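# Close the silver case's hasp over its catch

## Task

Rotate the hasp on the silver case downward until it sits over the case's catch, without shifting either of the two cases, and finish with neither gripper touching either case.

## Robot and tools

Robot: two Piper arms, left_arm (on the +y side of the scene) and right_arm, each ending in a two-finger parallel gripper. Base origins in scene coordinates: left_arm (-0.018, +0.217, +0.040) m, right_arm (+0.027, -0.300, +0.040) m, both nearly unrotated and with +z up. The scene frame sits at table-top height halfway between the arms' nominal bases: +x points out over the table, +z up. Cameras cam_high, cam_low, cam_left_wrist and cam_right_wrist each give 896x504 images; the arm names do not match image left or right.

Frames: every hand position, quaternion and target a call sends or a result reports is in that arm's own base frame, not the scene frame. Fixed cameras and the table use the scene frame. In gripper terms, fingers extend along the gripper's +z and close along its y; end_effector_position is the spot between the pads, roughly 5 mm short of the fingertips. Reported positions may be off by a few centimetres, more when reaching far.

The 16-number row (used by execute_actions and move): one flat list covering both arms, left_arm first: x, y, z (metres), qw, qx, qy, qz (unit quaternion, w first), opening; then the same eight for right_arm. All are absolute goals in that arm's base frame, not offsets. Opening runs from -1 (shut) to +1 (open, 0.070 m); a full close takes about 1 s. Always send both arms' values; an arm meant to stay put should get the exact pose from the last result before it began resting, plus its wanted opening, every time. Re-sending the same quaternion keeps orientation steady; don't copy a drifted reported one. A 0 opening is a real command, so repeat the present one to leave fingers alone.

execute_actions(actions, cameras): actions is a list of actions; each action is a list of 1 to 15 rows, one row per 1/30 s step, the last row repeated to fill 15 steps (0.5 s). An empty list just reports state and images. Any target more than 0.6 m from that gripper's current position along any of its own axes gets the action refused for both arms; a malformed action or a failing first action rejects the whole call. Results include per-step positions.

move(target, speed, blend, opening_speed, blocking, cameras): target is one row or up to 15 rows, each a set of absolute poses; grippers travel in straight lines from their Hand target, all finishing together, capped at 10 s total. speed is m/s, 0.002 to 2.2 (default 0.25), turning at up to twice that in rad/s; one value or one per target. blend (metres) rounds corners in a list; 0 by default. opening_speed is per second on the -1..+1 scale, at least 0.2. blocking=false returns after about 0.5 s while the motion continues; a new move takes over from the current point. Moves don't avoid obstacles or the other arm. The result adds a move: line giving the ending (done, off_target, moving, held, fault) and which limits applied (paced = pose clipped, held = steps withheld). done means within 3 mm and 2 degrees; neither done nor off_target tells you about contact.

wait(seconds 0 to 10) lets time pass with last commands held. stop() brakes a running move. zoom_image(camera, region [x0, y0, x1, y1] pixels, at most 504x504) enlarges part of that camera's latest image. read_manual(section "licences") gives only licence text. finished_scene(scene, integer 1 to 3) ends the scene for good; do it only once the hasp is down and both hands are clear.

Controller behaviour: each step, commanded orientation is limited to within 32 degrees of the measured one, and an action may fall short; results show a Hand target line (where the arm is now headed) and Tool commands. Continue from there. Joints speed up to at most 3 rad/s over 0.6 s. Keep the wrist away from the first joint's axis and steer paths around the arm's own base, or the shoulder posture may flip. A clearance check blocks commands bringing the arms too close, though not finger motion.

Gripping: grip_measured uses the opening scale; to hold, command about 0.05 below the reading at first contact. Pads push up to about 20 N each.

Hazards: contact torque at a joint's limit (21.3 N m for waist, shoulder, elbow; 7.44 N m for the three wrist joints, whose motors manage only about 4 N m) halts that arm for 10 s. Motors heat when holding loads, stretched out, or pushing at unreachable goals: MOTOR HOT appears at 65 °C, and at 80 °C the arm drops for 30 s or more. Faster motion and targets set deeper past a contact hit harder. Avoid drops, slams, forceful pushes, any press between the two arms (including gripping the other arm's fingers), and anything falling or being left off the table. Joint torque readings include the arm's weight and are noisy; positive means toward larger joint values. Time spent thinking advances the simulation.

Each tool is called as name(argument=value, ...) on one line, values as JSON.

## Session

execute_actions(actions=[])

Scene clock: 0.00 s.
left_arm: end_effector_position=(+0.2161, +0.0715, +0.1835) grip_measured=+0.98 end_effector_quat_wxyz=(+0.249, -0.100, +0.963, -0.006) | right_arm: end_effector_position=(+0.1650, +0.1419, +0.1032) grip_measured=+0.99 end_effector_quat_wxyz=(+0.215, -0.229, +0.938, +0.147)
Joint positions: left_arm=[0.524 0.98 -0.801 -0.245 1.031 0.396 0.069] | right_arm=[0.578 0.961 -0.456 0.215 0.653 -0.04 0.07]
Joint torques (N m): no reading
Motor temperatures (°C): left_arm=[25 28 25 33 26 33] | right_arm=[24 35 33 33 33 30]
Hand target: left_arm +0.2161, +0.0715, +0.1835; +0.249, -0.100, +0.963, -0.006 | right_arm +0.1650, +0.1419, +0.1032; +0.215, -0.229, +0.938, +0.147
Tool commands: left_gripper/opening=+1.0 right_gripper/opening=+1.0

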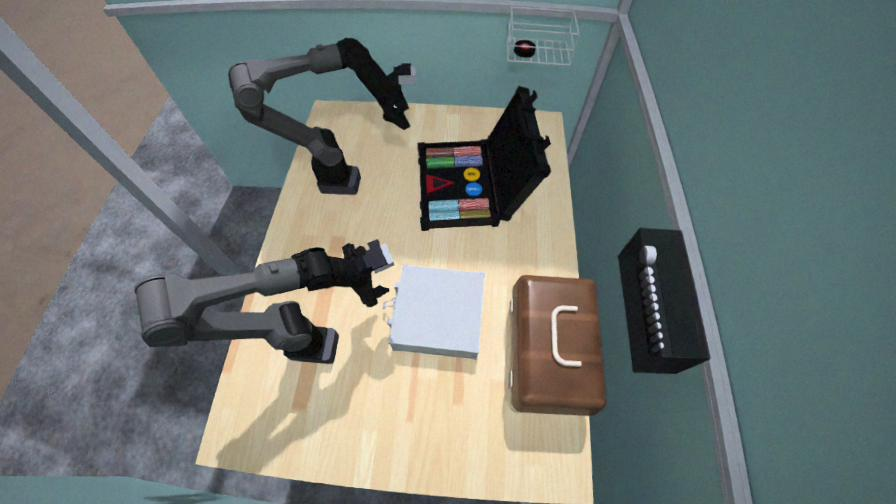

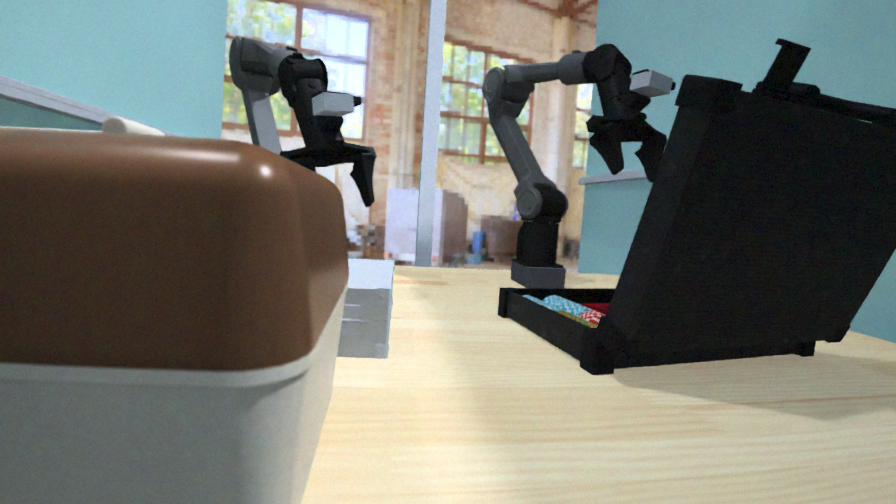

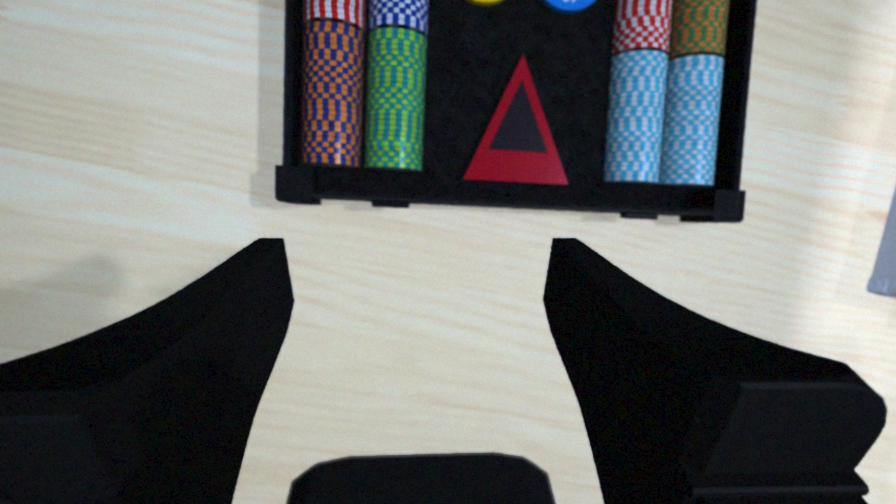

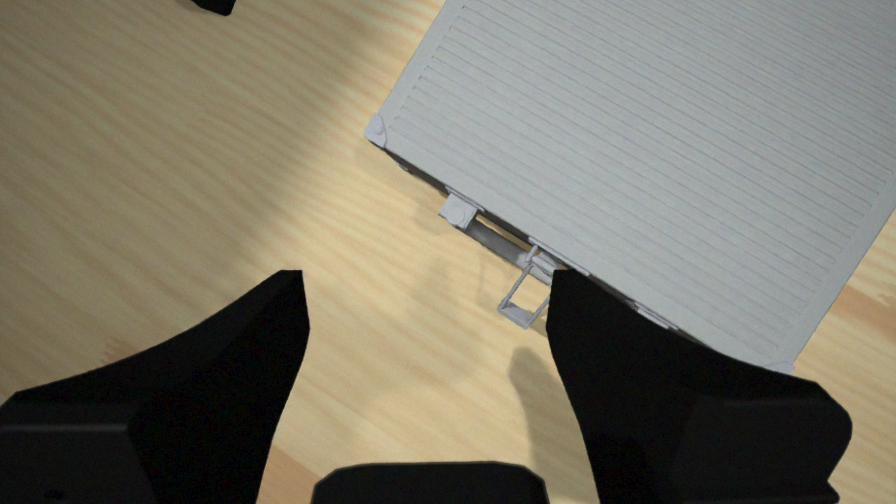

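zoom_image(camera="cam_right_wrist", region=[360, 100, 800, 400])

zoom_image(camera="cam_high", region=[340, 240, 520, 370])

Scaled by 1.145.

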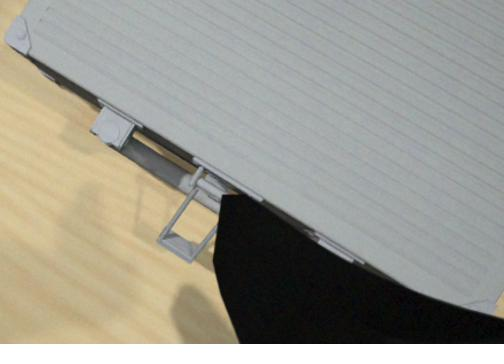

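Scaled by 2.800.

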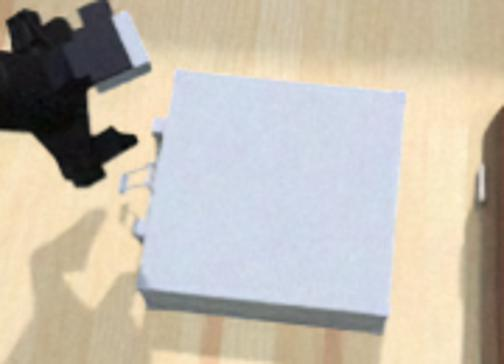

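move(target=[0.2161,0.0715,0.1835,0.249,-0.100,0.963,-0.006,1, 0.12,0.125,0.19,0.215,-0.229,0.938,0.147,-1])

zoom_image(camera="cam_right_wrist", region=[300, 0, 700, 240])

Scene clock: 53.73 s.
left_arm: end_effector_position=(+0.2162, +0.0716, +0.1836) grip_measured=+0.98 end_effector_quat_wxyz=(+0.249, -0.100, +0.963, -0.006) | right_arm: end_effector_position=(+0.1199, +0.1251, +0.1902) grip_measured=-1.00 end_effector_quat_wxyz=(+0.215, -0.229, +0.938, +0.147)
Joint positions: left_arm=[0.523 0.98 -0.801 -0.244 1.03 0.395 0.069] | right_arm=[0.746 0.723 -0.72 0.052 1.13 0.257 0]
Joint torques (N m): left_arm=[-0.08 -2.24 -3.95 -0.19 -0.72 -0.17] | right_arm=[0.53 0.12 -5.98 0 -0.56 0]
Motor temperatures (°C): left_arm=[25 28 25 33 26 32] | right_arm=[24 35 33 33 33 30]
Hand target: left_arm +0.2161, +0.0715, +0.1835; +0.249, -0.100, +0.963, -0.006 | right_arm +0.1200, +0.1250, +0.1900; +0.215, -0.229, +0.938, +0.147
Off the commanded pose: left_arm 0.000 m, 0 deg | right_arm 0.000 m, 0 deg.
move: done

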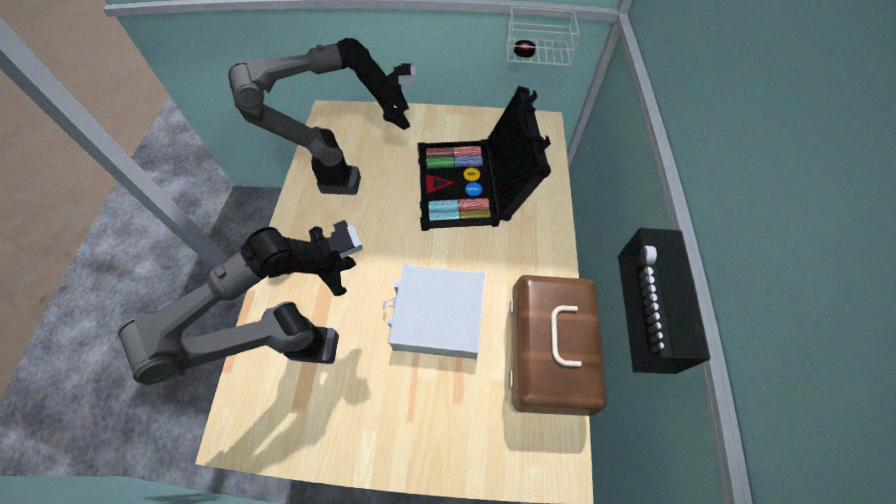

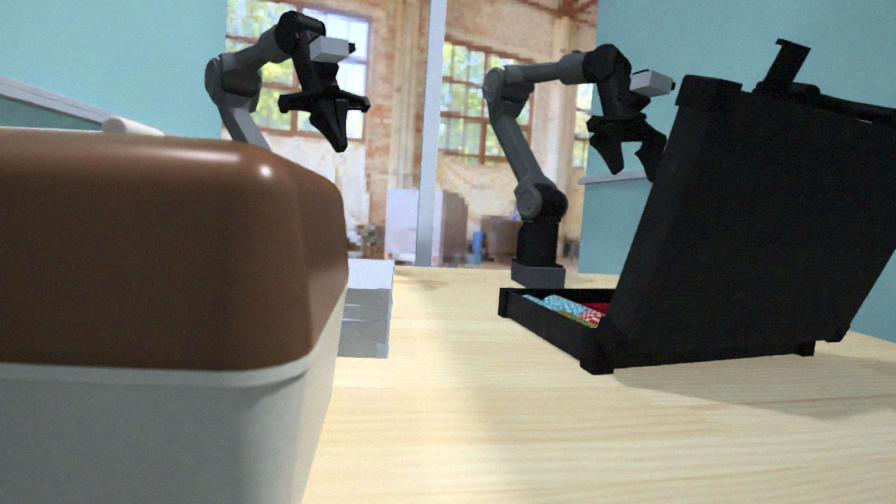

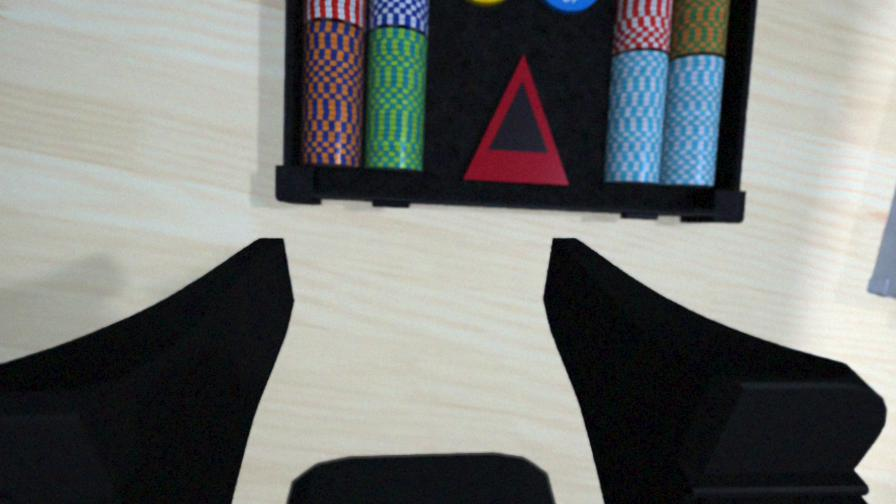

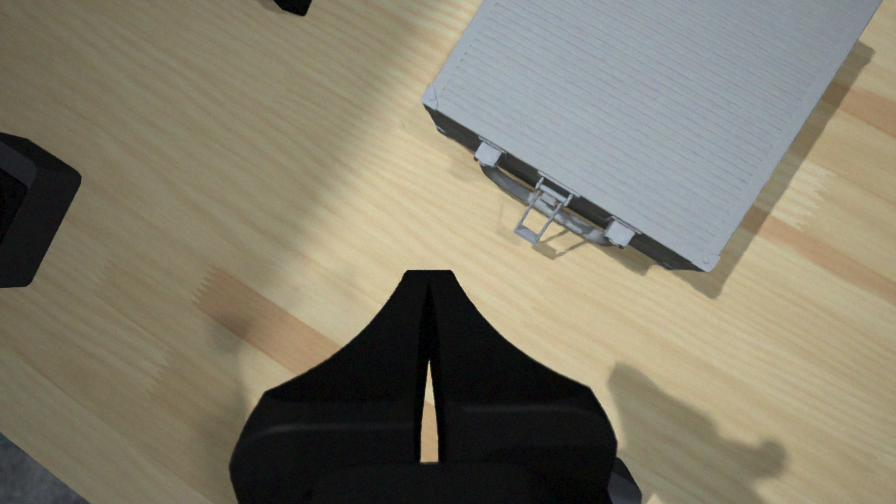

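Scaled by 1.260.

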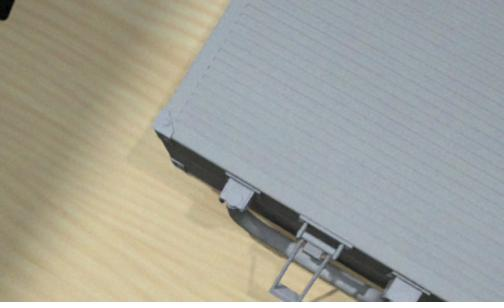

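zoom_image(camera="cam_right_wrist", region=[460, 130, 660, 260])

Scaled by 2.520.

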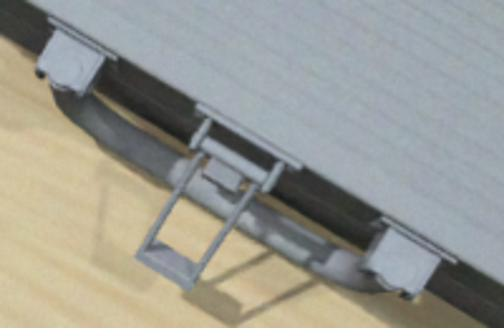

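move(target=[[0.2161,0.0715,0.1835,0.249,-0.100,0.963,-0.006,-1, 0.13,0.0,0.2,0.215,-0.229,0.938,0.147,-1],[0.172,-0.325,0.11,0.551,0.3945,0.6565,-0.331,-1, 0.13,0.0,0.2,0.215,-0.229,0.938,0.147,-1]])

Scene clock: 149.63 s.
left_arm: end_effector_position=(+0.1721, -0.3250, +0.1097) grip_measured=-1.00 end_effector_quat_wxyz=(+0.547, +0.397, +0.660, -0.329) | right_arm: end_effector_position=(+0.1306, +0.0006, +0.1998) grip_measured=-1.00 end_effector_quat_wxyz=(+0.305, -0.168, +0.936, -0.053)
Joint positions: left_arm=[-1.087 1.744 -0.252 -0.005 -1.218 0.001 0] | right_arm=[0.005 0.472 -0.677 0 1.232 -0.351 0]
Joint torques (N m): left_arm=[0.24 -6.6 -2.57 -0.2 -1.28 0.07] | right_arm=[1.13 0.04 -5.68 -0.19 0.13 0.14]
Motor temperatures (°C): left_arm=[25 28 25 32 27 32] | right_arm=[24 35 33 33 33 30]
Hand target: left_arm +0.1720, -0.3251, +0.1102; +0.548, +0.396, +0.659, -0.329 | right_arm +0.1305, +0.0006, +0.1996; +0.305, -0.168, +0.936, -0.053
Off the commanded pose: left_arm 0.000 m, 1 deg | right_arm 0.001 m, 26 deg.
joint sent to its limit (left arm) — joint 5 (wrist pitch), lower limit. The joint targets still meet the commanded pose.
joint sent to its limit (right arm) — joint 5 (wrist pitch), upper limit. The joint targets are off in orientation, not in position.
move: off_target (right_arm)

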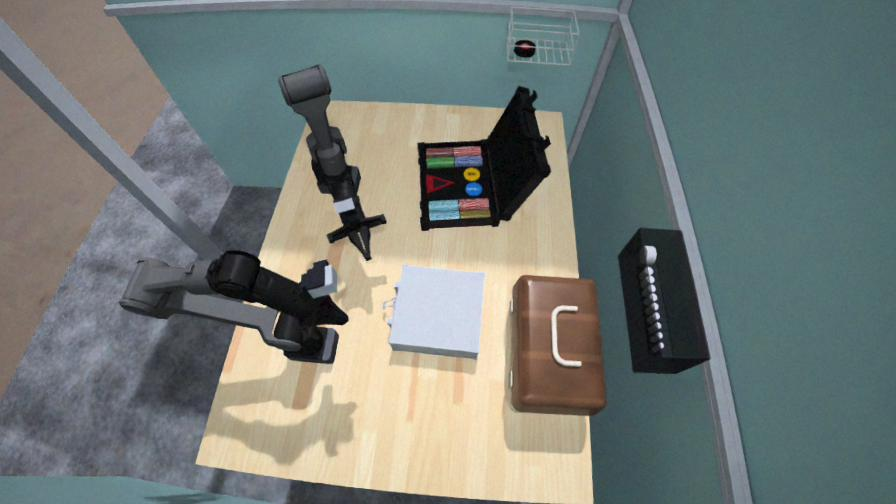

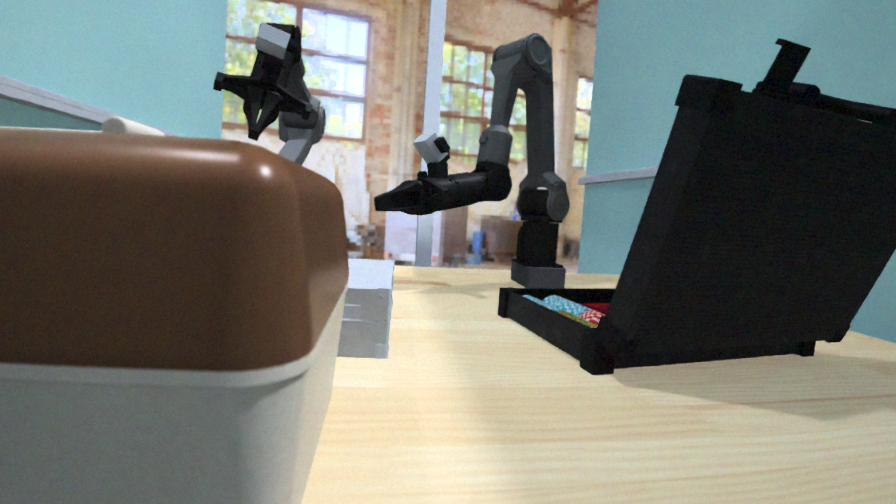

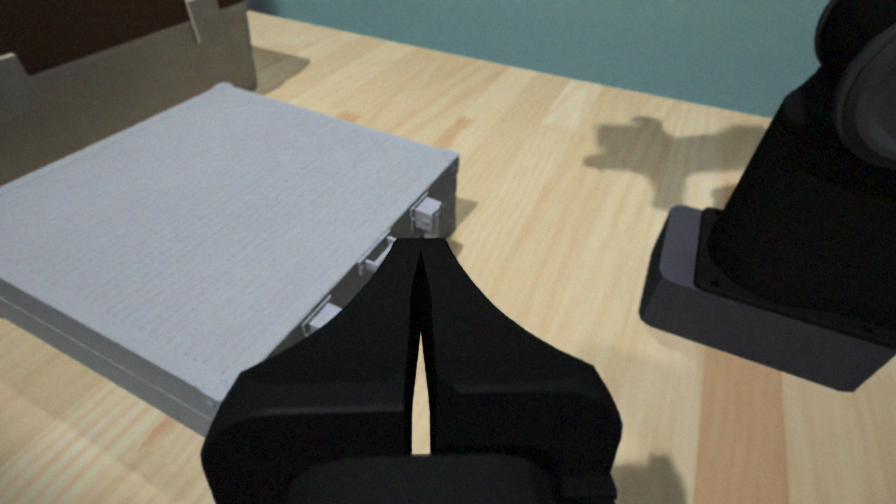

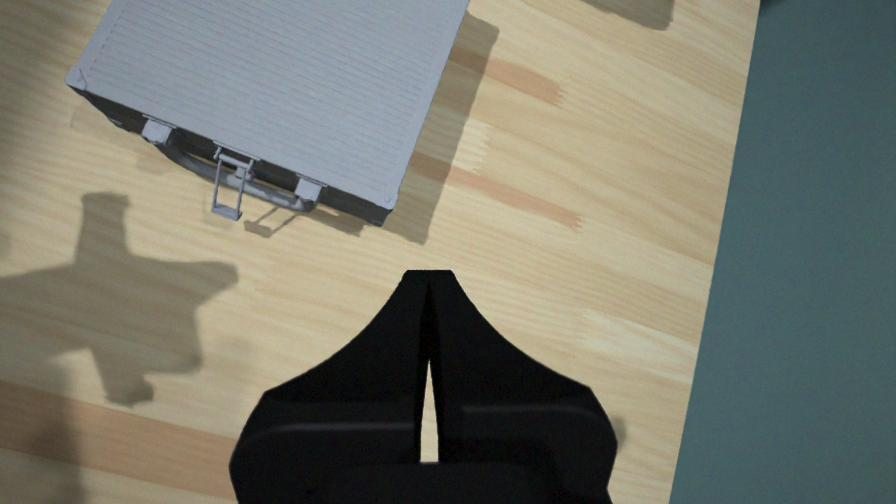

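zoom_image(camera="cam_left_wrist", region=[280, 150, 480, 350])

zoom_image(camera="cam_right_wrist", region=[130, 90, 350, 250])

zoom_image(camera="cam_high", region=[370, 260, 500, 360])

Scaled by 2.520.

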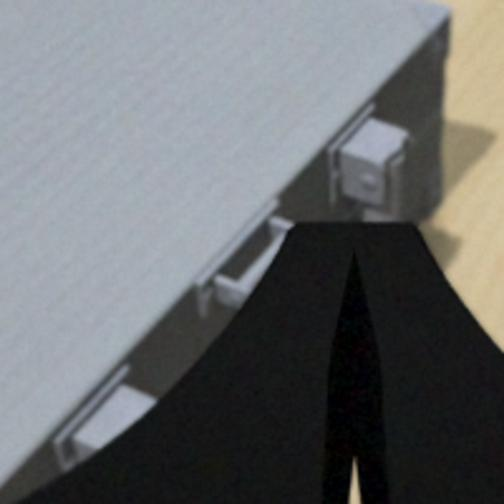

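Scaled by 2.291.

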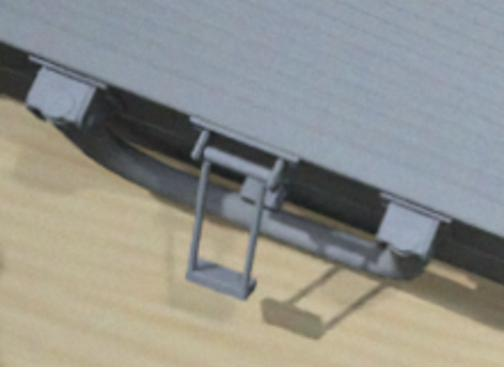

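Scaled by 3.877.

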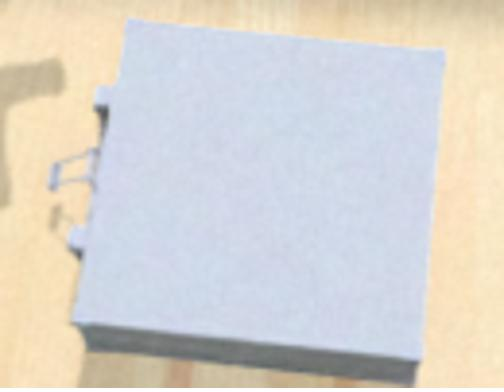

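move(target=[0.106,-0.291,0.14,0.440,0.484,0.690,-0.308,-1, 0.1305,0.0006,0.1998,0.305,-0.168,0.936,-0.053,-1], cameras=["cam_left_wrist","cam_high"])

zoom_image(camera="cam_left_wrist", region=[200, 50, 450, 250])

Scene clock: 192.00 s.
left_arm: end_effector_position=(+0.1063, -0.2912, +0.1407) grip_measured=-1.00 end_effector_quat_wxyz=(+0.441, +0.484, +0.690, -0.308) | right_arm: end_effector_position=(+0.1306, +0.0006, +0.1998) grip_measured=-1.00 end_effector_quat_wxyz=(+0.305, -0.168, +0.936, -0.053)
Joint positions: left_arm=[-1.219 1.133 -0.264 0.007 -0.348 -0.005 0] | right_arm=[0.005 0.472 -0.677 0 1.232 -0.35 0]
Joint torques (N m): left_arm=[-0.12 -1.23 -3.62 -0.19 -1.31 0.04] | right_arm=[0.9 0.77 -6.79 0.18 0.23 0.1]
Motor temperatures (°C): left_arm=[25 29 25 32 28 32] | right_arm=[24 35 33 33 33 29]
Hand target: left_arm +0.1060, -0.2910, +0.1400; +0.440, +0.484, +0.690, -0.308 | right_arm +0.1306, +0.0006, +0.1997; +0.305, -0.168, +0.936, -0.053
Off the commanded pose: left_arm 0.001 m, 0 deg | right_arm 0.000 m, 0 deg.
joint sent to its limit (right arm) — joint 5 (wrist pitch), upper limit. The joint targets still meet the commanded pose.
move: done
Images, in order (width x height): cam_high 896x504, cam_left_wrist 896x504.

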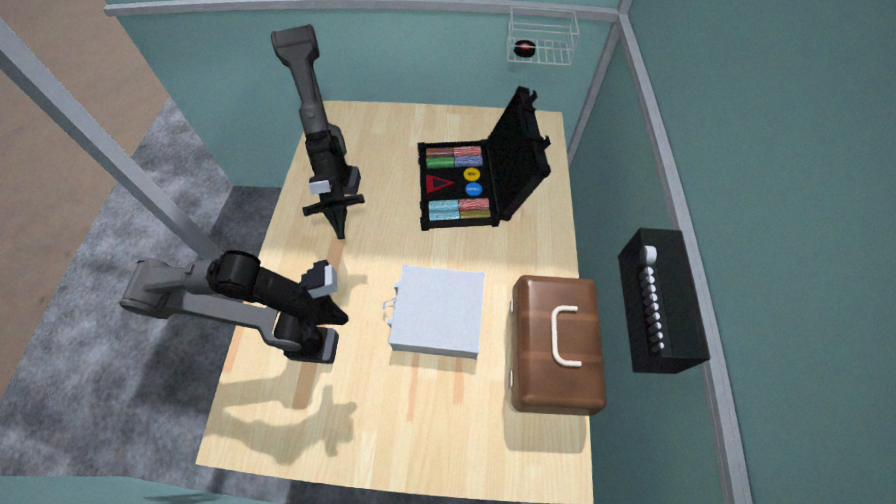

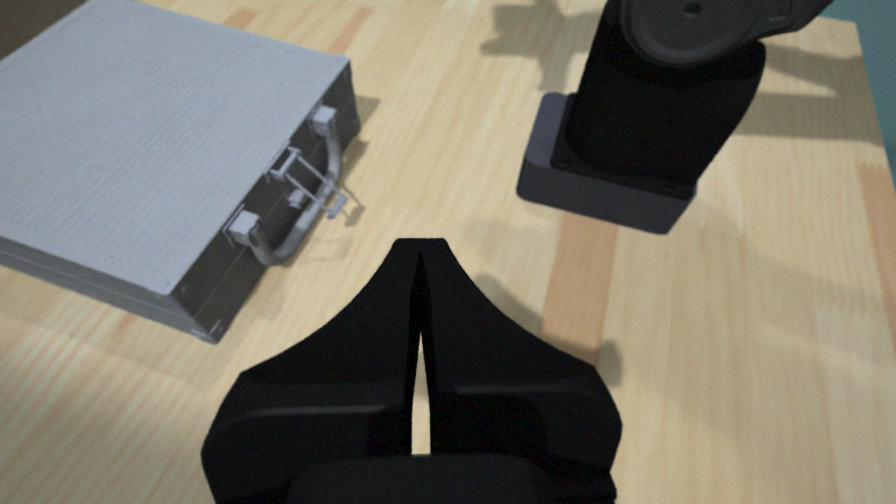

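Scaled by 2.016.

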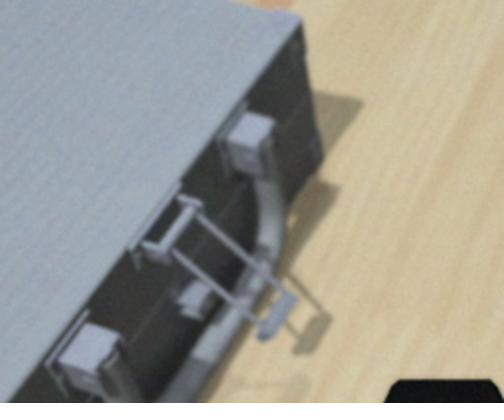

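move(target=[0.106,-0.291,0.14,0.440,0.484,0.690,-0.308,-1, 0.145,0.115,0.075,0.2361,-0.2100,0.9470,0.0524,-1], cameras=["cam_left_wrist","cam_right_wrist"])

zoom_image(camera="cam_left_wrist", region=[200, 50, 450, 250])

Scene clock: 272.37 s.
left_arm: end_effector_position=(+0.1060, -0.2910, +0.1404) grip_measured=-1.00 end_effector_quat_wxyz=(+0.441, +0.484, +0.690, -0.308) | right_arm: end_effector_position=(+0.1451, +0.1153, +0.0753) grip_measured=-1.00 end_effector_quat_wxyz=(+0.237, -0.210, +0.947, +0.053)
Joint positions: left_arm=[-1.22 1.133 -0.263 0.007 -0.348 -0.005 0] | right_arm=[0.951 0.902 -0.33 -0.373 0.685 0.757 0]
Joint torques (N m): left_arm=[-0.13 -1.22 -3.43 -0.21 -1.2 0.05] | right_arm=[0.9 -0.56 -5.54 -0.39 -0.26 0.05]
Motor temperatures (°C): left_arm=[25 28 25 32 28 32] | right_arm=[24 35 33 33 32 29]
Hand target: left_arm +0.1060, -0.2910, +0.1400; +0.440, +0.484, +0.690, -0.308 | right_arm +0.1450, +0.1150, +0.0750; +0.236, -0.210, +0.947, +0.052
Off the commanded pose: left_arm 0.000 m, 0 deg | right_arm 0.000 m, 0 deg.
move: done
Images, in order (width x height): cam_left_wrist 896x504, cam_right_wrist 896x504.

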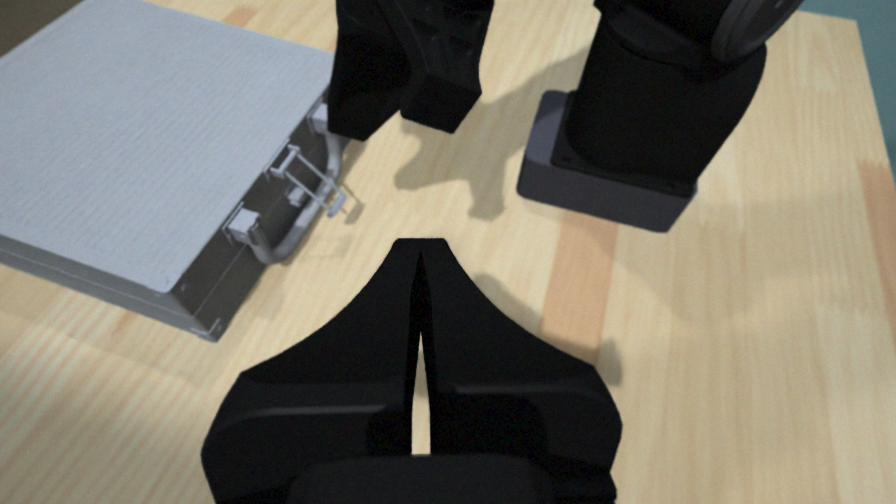

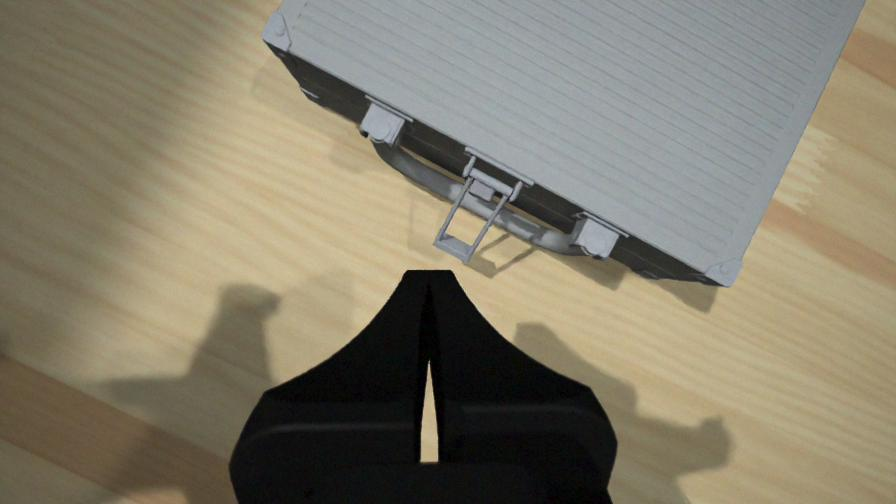

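Scaled by 2.016.

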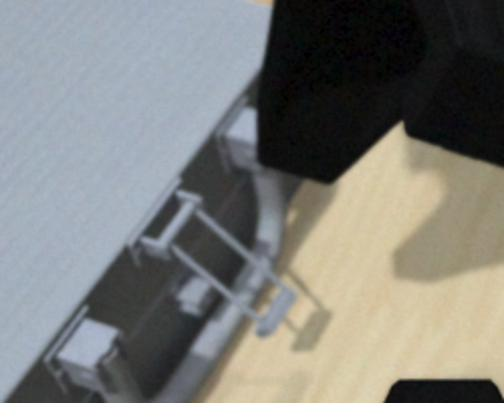

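move(target=[0.106,-0.291,0.14,0.440,0.484,0.690,-0.308,-1, 0.136,0.110,0.006,0.2361,-0.2100,0.9470,0.0524,-1], cameras=["cam_left_wrist","cam_right_wrist"], speed=0.12)

zoom_image(camera="cam_left_wrist", region=[200, 50, 450, 250])

Scene clock: 317.70 s.
left_arm: end_effector_position=(+0.1060, -0.2910, +0.1404) grip_measured=-1.00 end_effector_quat_wxyz=(+0.441, +0.484, +0.690, -0.308) | right_arm: end_effector_position=(+0.1362, +0.1102, +0.0062) grip_measured=-1.00 end_effector_quat_wxyz=(+0.236, -0.210, +0.947, +0.053)
Joint positions: left_arm=[-1.22 1.133 -0.263 0.007 -0.348 -0.005 0] | right_arm=[1.007 1.142 -0.088 -0.965 0.314 1.458 0]
Joint torques (N m): left_arm=[-0.08 -1.26 -3.41 -0.18 -1.34 0.06] | right_arm=[1.18 -1.2 -3.94 -0.12 0.1 -0.02]
Motor temperatures (°C): left_arm=[25 28 25 32 28 32] | right_arm=[24 35 33 33 32 29]
Hand target: left_arm +0.1060, -0.2910, +0.1400; +0.440, +0.484, +0.690, -0.308 | right_arm +0.1360, +0.1100, +0.0060; +0.236, -0.210, +0.947, +0.052
Off the commanded pose: left_arm 0.000 m, 0 deg | right_arm 0.000 m, 0 deg.
move: done
Images, in order (width x height): cam_left_wrist 896x504, cam_right_wrist 896x504.

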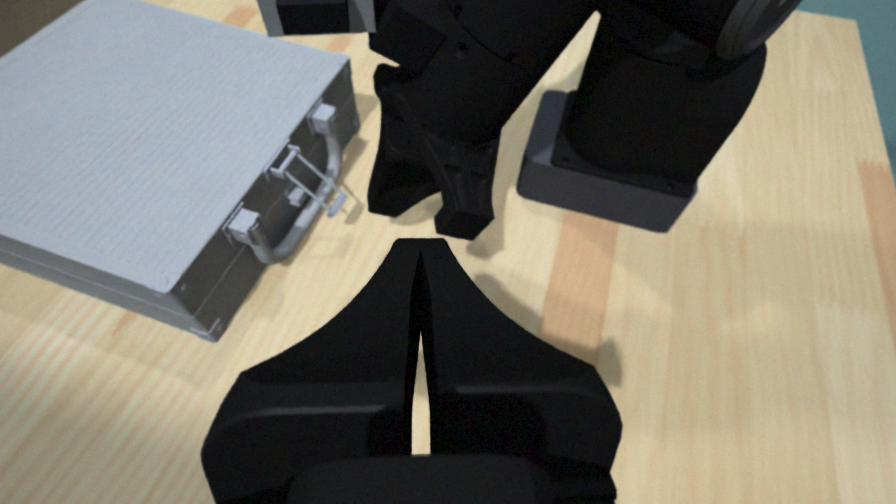

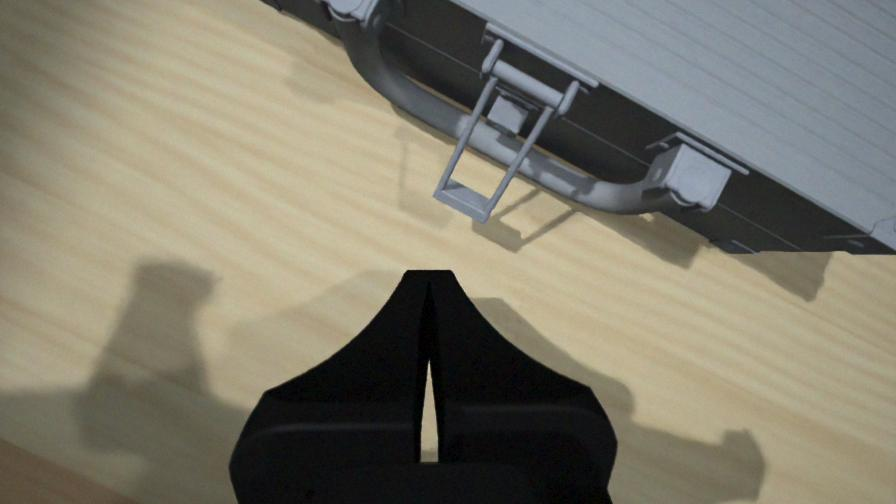

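Scaled by 2.016.

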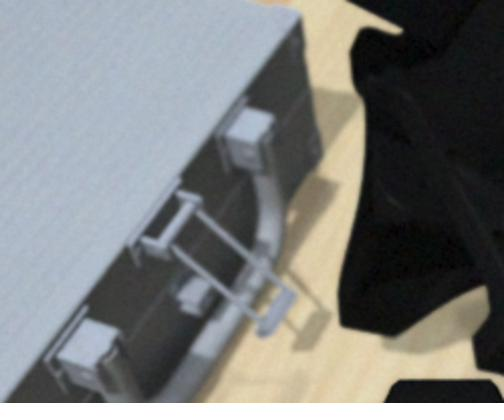

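move(target=[0.106,-0.291,0.14,0.440,0.484,0.690,-0.308,-1, 0.132,0.1115,0.002,0.1304,-0.0432,0.9905,0.0057,-0.77], cameras=["cam_left_wrist","cam_right_wrist"], speed=0.2)

zoom_image(camera="cam_left_wrist", region=[200, 50, 450, 250])

Scene clock: 363.03 s.
left_arm: end_effector_position=(+0.1060, -0.2910, +0.1404) grip_measured=-1.00 end_effector_quat_wxyz=(+0.441, +0.484, +0.690, -0.308) | right_arm: end_effector_position=(+0.1320, +0.1116, +0.0020) grip_measured=-0.77 end_effector_quat_wxyz=(+0.130, -0.043, +0.991, +0.006)
Joint positions: left_arm=[-1.22 1.133 -0.263 0.007 -0.348 -0.005 0] | right_arm=[0.959 1.311 -0.283 -0.427 0.498 1.235 0.008]
Joint torques (N m): left_arm=[-0.07 -1.31 -3.44 -0.17 -1.32 0.04] | right_arm=[0.41 -3.22 -3.82 -0.32 -0.08 0.09]
Motor temperatures (°C): left_arm=[25 28 25 32 28 31] | right_arm=[24 35 33 32 32 29]
Hand target: left_arm +0.1060, -0.2910, +0.1400; +0.440, +0.484, +0.690, -0.308 | right_arm +0.1320, +0.1115, +0.0020; +0.130, -0.043, +0.991, +0.006
Off the commanded pose: left_arm 0.000 m, 0 deg | right_arm 0.000 m, 0 deg.
move: done
Images, in order (width x height): cam_left_wrist 896x504, cam_right_wrist 896x504.

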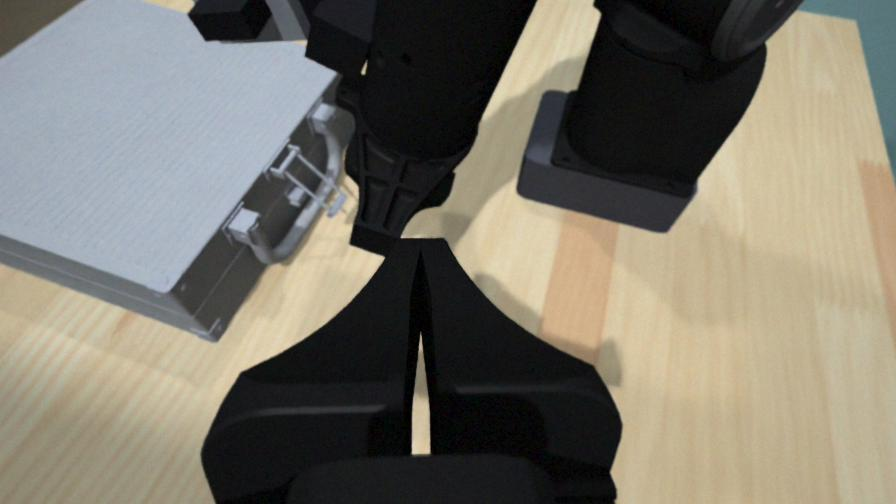

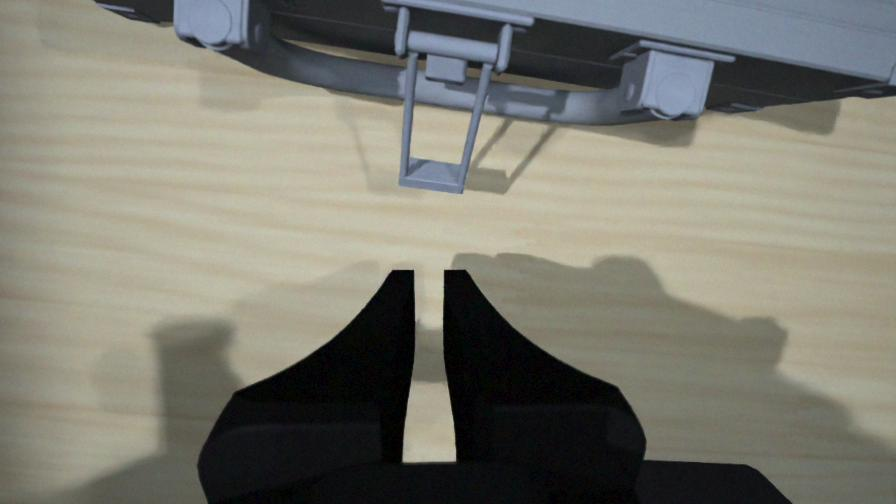

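Scaled by 2.016.

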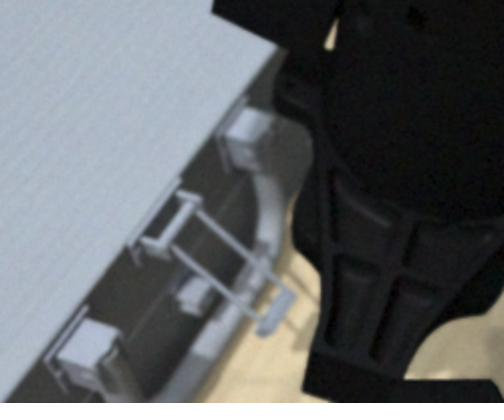

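move(target=[0.106,-0.291,0.14,0.440,0.484,0.690,-0.308,-1, 0.160,0.1115,0.002,0.1304,-0.0432,0.9905,0.0057,-0.77], cameras=["cam_left_wrist","cam_right_wrist"], speed=0.04)

zoom_image(camera="cam_left_wrist", region=[200, 50, 450, 250])

Scene clock: 374.27 s.
left_arm: end_effector_position=(+0.1060, -0.2910, +0.1404) grip_measured=-1.00 end_effector_quat_wxyz=(+0.441, +0.484, +0.690, -0.308) | right_arm: end_effector_position=(+0.1601, +0.1114, +0.0020) grip_measured=-0.77 end_effector_quat_wxyz=(+0.130, -0.043, +0.990, +0.005)
Joint positions: left_arm=[-1.22 1.133 -0.263 0.007 -0.348 -0.005 0] | right_arm=[0.803 1.381 -0.343 -0.4 0.452 1.062 0.008]
Joint torques (N m): left_arm=[-0.07 -1.33 -3.47 -0.17 -1.31 0.04] | right_arm=[0.52 -3.86 -4.36 -0.02 -0.14 0.11]
Motor temperatures (°C): left_arm=[25 28 25 32 28 31] | right_arm=[24 35 33 32 32 29]
Hand target: left_arm +0.1060, -0.2910, +0.1400; +0.440, +0.484, +0.690, -0.308 | right_arm +0.1600, +0.1115, +0.0020; +0.130, -0.043, +0.991, +0.006
Off the commanded pose: left_arm 0.000 m, 0 deg | right_arm 0.000 m, 0 deg.
move: done
Images, in order (width x height): cam_left_wrist 896x504, cam_right_wrist 896x504.

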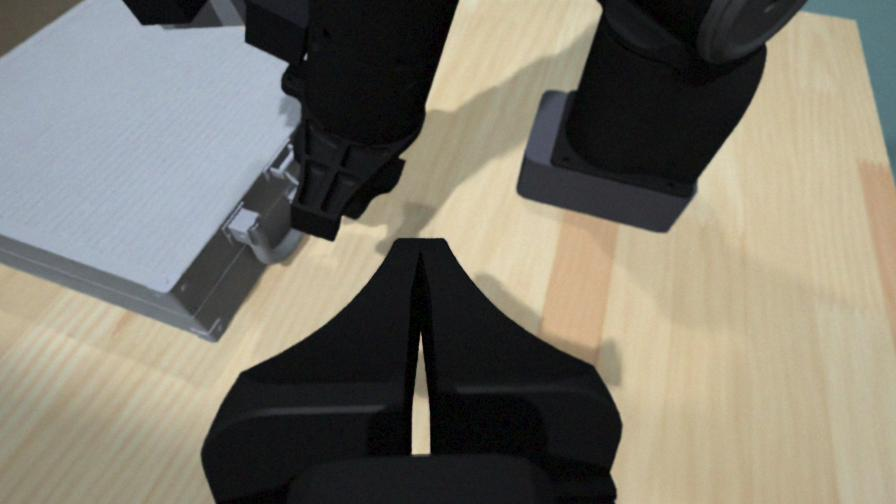

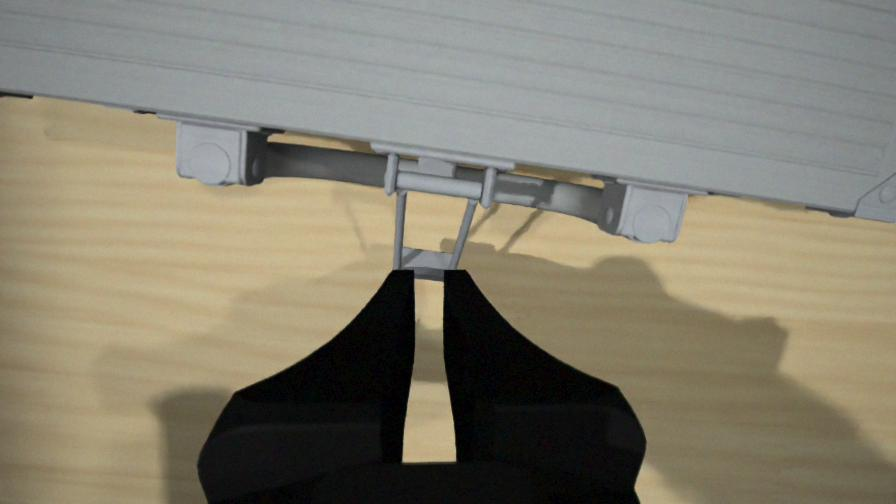

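Scaled by 2.016.

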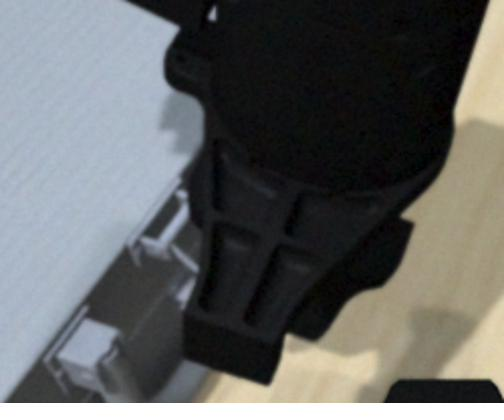

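move(target=[0.106,-0.291,0.14,0.440,0.484,0.690,-0.308,-1, 0.171,0.1115,0.002,0.1304,-0.0432,0.9905,0.0057,-0.77], cameras=["cam_left_wrist","cam_right_wrist"], speed=0.04)

zoom_image(camera="cam_left_wrist", region=[200, 50, 450, 250])

Scene clock: 391.80 s.
left_arm: end_effector_position=(+0.1060, -0.2910, +0.1404) grip_measured=-1.00 end_effector_quat_wxyz=(+0.441, +0.484, +0.690, -0.308) | right_arm: end_effector_position=(+0.1710, +0.1115, +0.0021) grip_measured=-0.77 end_effector_quat_wxyz=(+0.130, -0.044, +0.990, +0.006)
Joint positions: left_arm=[-1.22 1.133 -0.263 0.007 -0.348 -0.005 0] | right_arm=[0.752 1.409 -0.369 -0.386 0.439 1 0.008]
Joint torques (N m): left_arm=[-0.1 -1.35 -3.48 -0.16 -1.29 0.02] | right_arm=[0.25 -3.61 -4.78 -0.02 -0.27 0.1]
Motor temperatures (°C): left_arm=[25 28 25 32 28 31] | right_arm=[24 35 33 32 32 29]
Hand target: left_arm +0.1060, -0.2910, +0.1400; +0.440, +0.484, +0.690, -0.308 | right_arm +0.1710, +0.1115, +0.0020; +0.130, -0.043, +0.991, +0.006
Off the commanded pose: left_arm 0.000 m, 0 deg | right_arm 0.000 m, 0 deg.
move: done
Images, in order (width x height): cam_left_wrist 896x504, cam_right_wrist 896x504.

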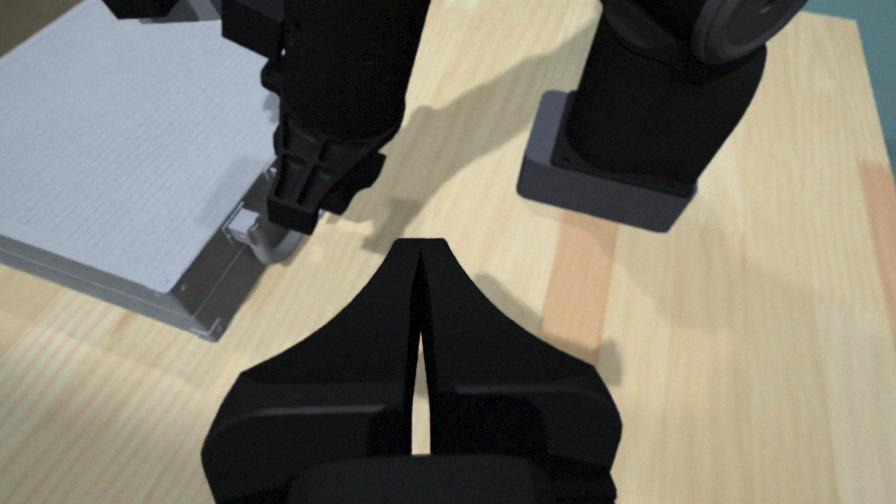

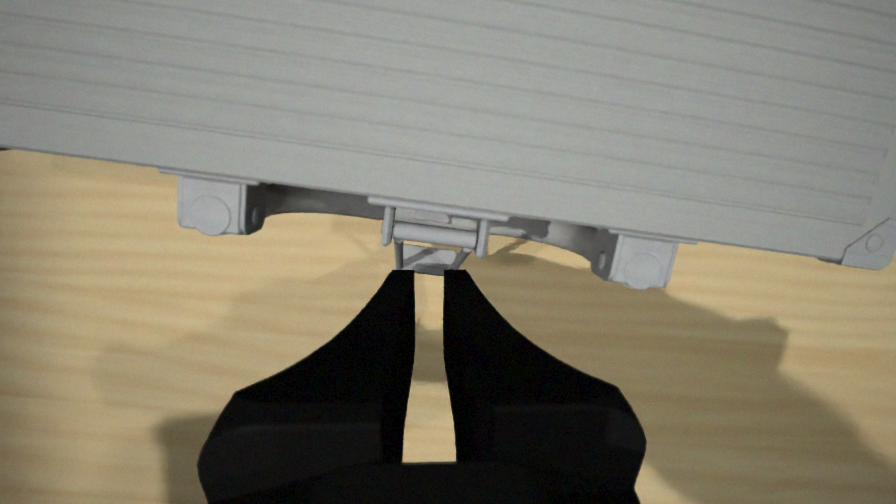

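Scaled by 2.016.

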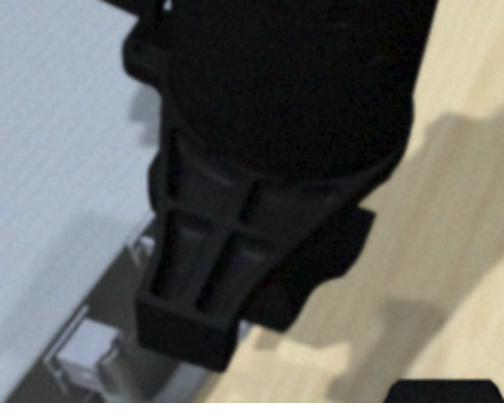

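move(target=[0.106,-0.291,0.14,0.440,0.484,0.690,-0.308,-1, 0.178,0.1115,0.002,0.1304,-0.0432,0.9905,0.0057,-0.77], cameras=["cam_left_wrist","cam_right_wrist"], speed=0.03)

zoom_image(camera="cam_right_wrist", region=[340, 190, 540, 300])

Scene clock: 400.83 s.
left_arm: end_effector_position=(+0.1060, -0.2910, +0.1404) grip_measured=-1.00 end_effector_quat_wxyz=(+0.441, +0.484, +0.690, -0.308) | right_arm: end_effector_position=(+0.1777, +0.1112, +0.0019) grip_measured=-0.77 end_effector_quat_wxyz=(+0.130, -0.043, +0.991, +0.005)
Joint positions: left_arm=[-1.22 1.133 -0.263 0.007 -0.348 -0.005 0] | right_arm=[0.723 1.428 -0.387 -0.376 0.432 0.963 0.008]
Joint torques (N m): left_arm=[-0.09 -1.33 -3.46 -0.16 -1.28 0.02] | right_arm=[0.49 -3.89 -4.91 -0.04 -0.36 0.05]
Motor temperatures (°C): left_arm=[25 28 25 32 28 31] | right_arm=[24 35 33 32 32 29]
Hand target: left_arm +0.1060, -0.2910, +0.1400; +0.440, +0.484, +0.690, -0.308 | right_arm +0.1780, +0.1115, +0.0020; +0.130, -0.043, +0.991, +0.006
Off the commanded pose: left_arm 0.000 m, 0 deg | right_arm 0.000 m, 0 deg.
move: done
Images, in order (width x height): cam_left_wrist 896x504, cam_right_wrist 896x504.

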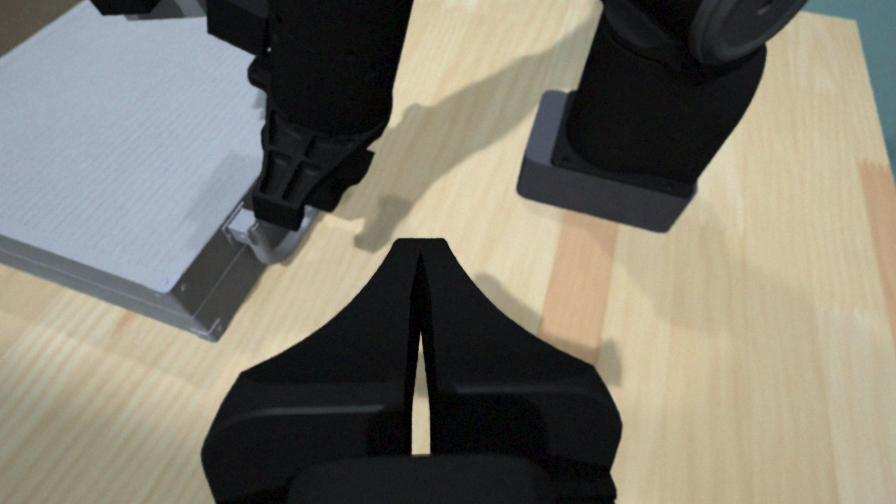

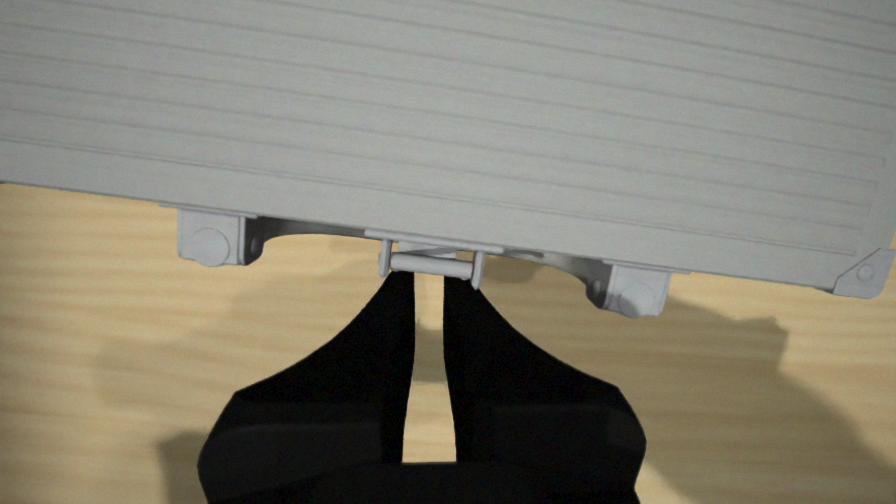

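Scaled by 2.520.

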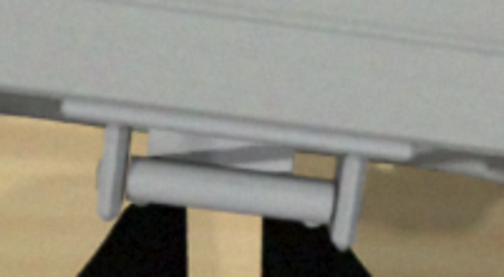

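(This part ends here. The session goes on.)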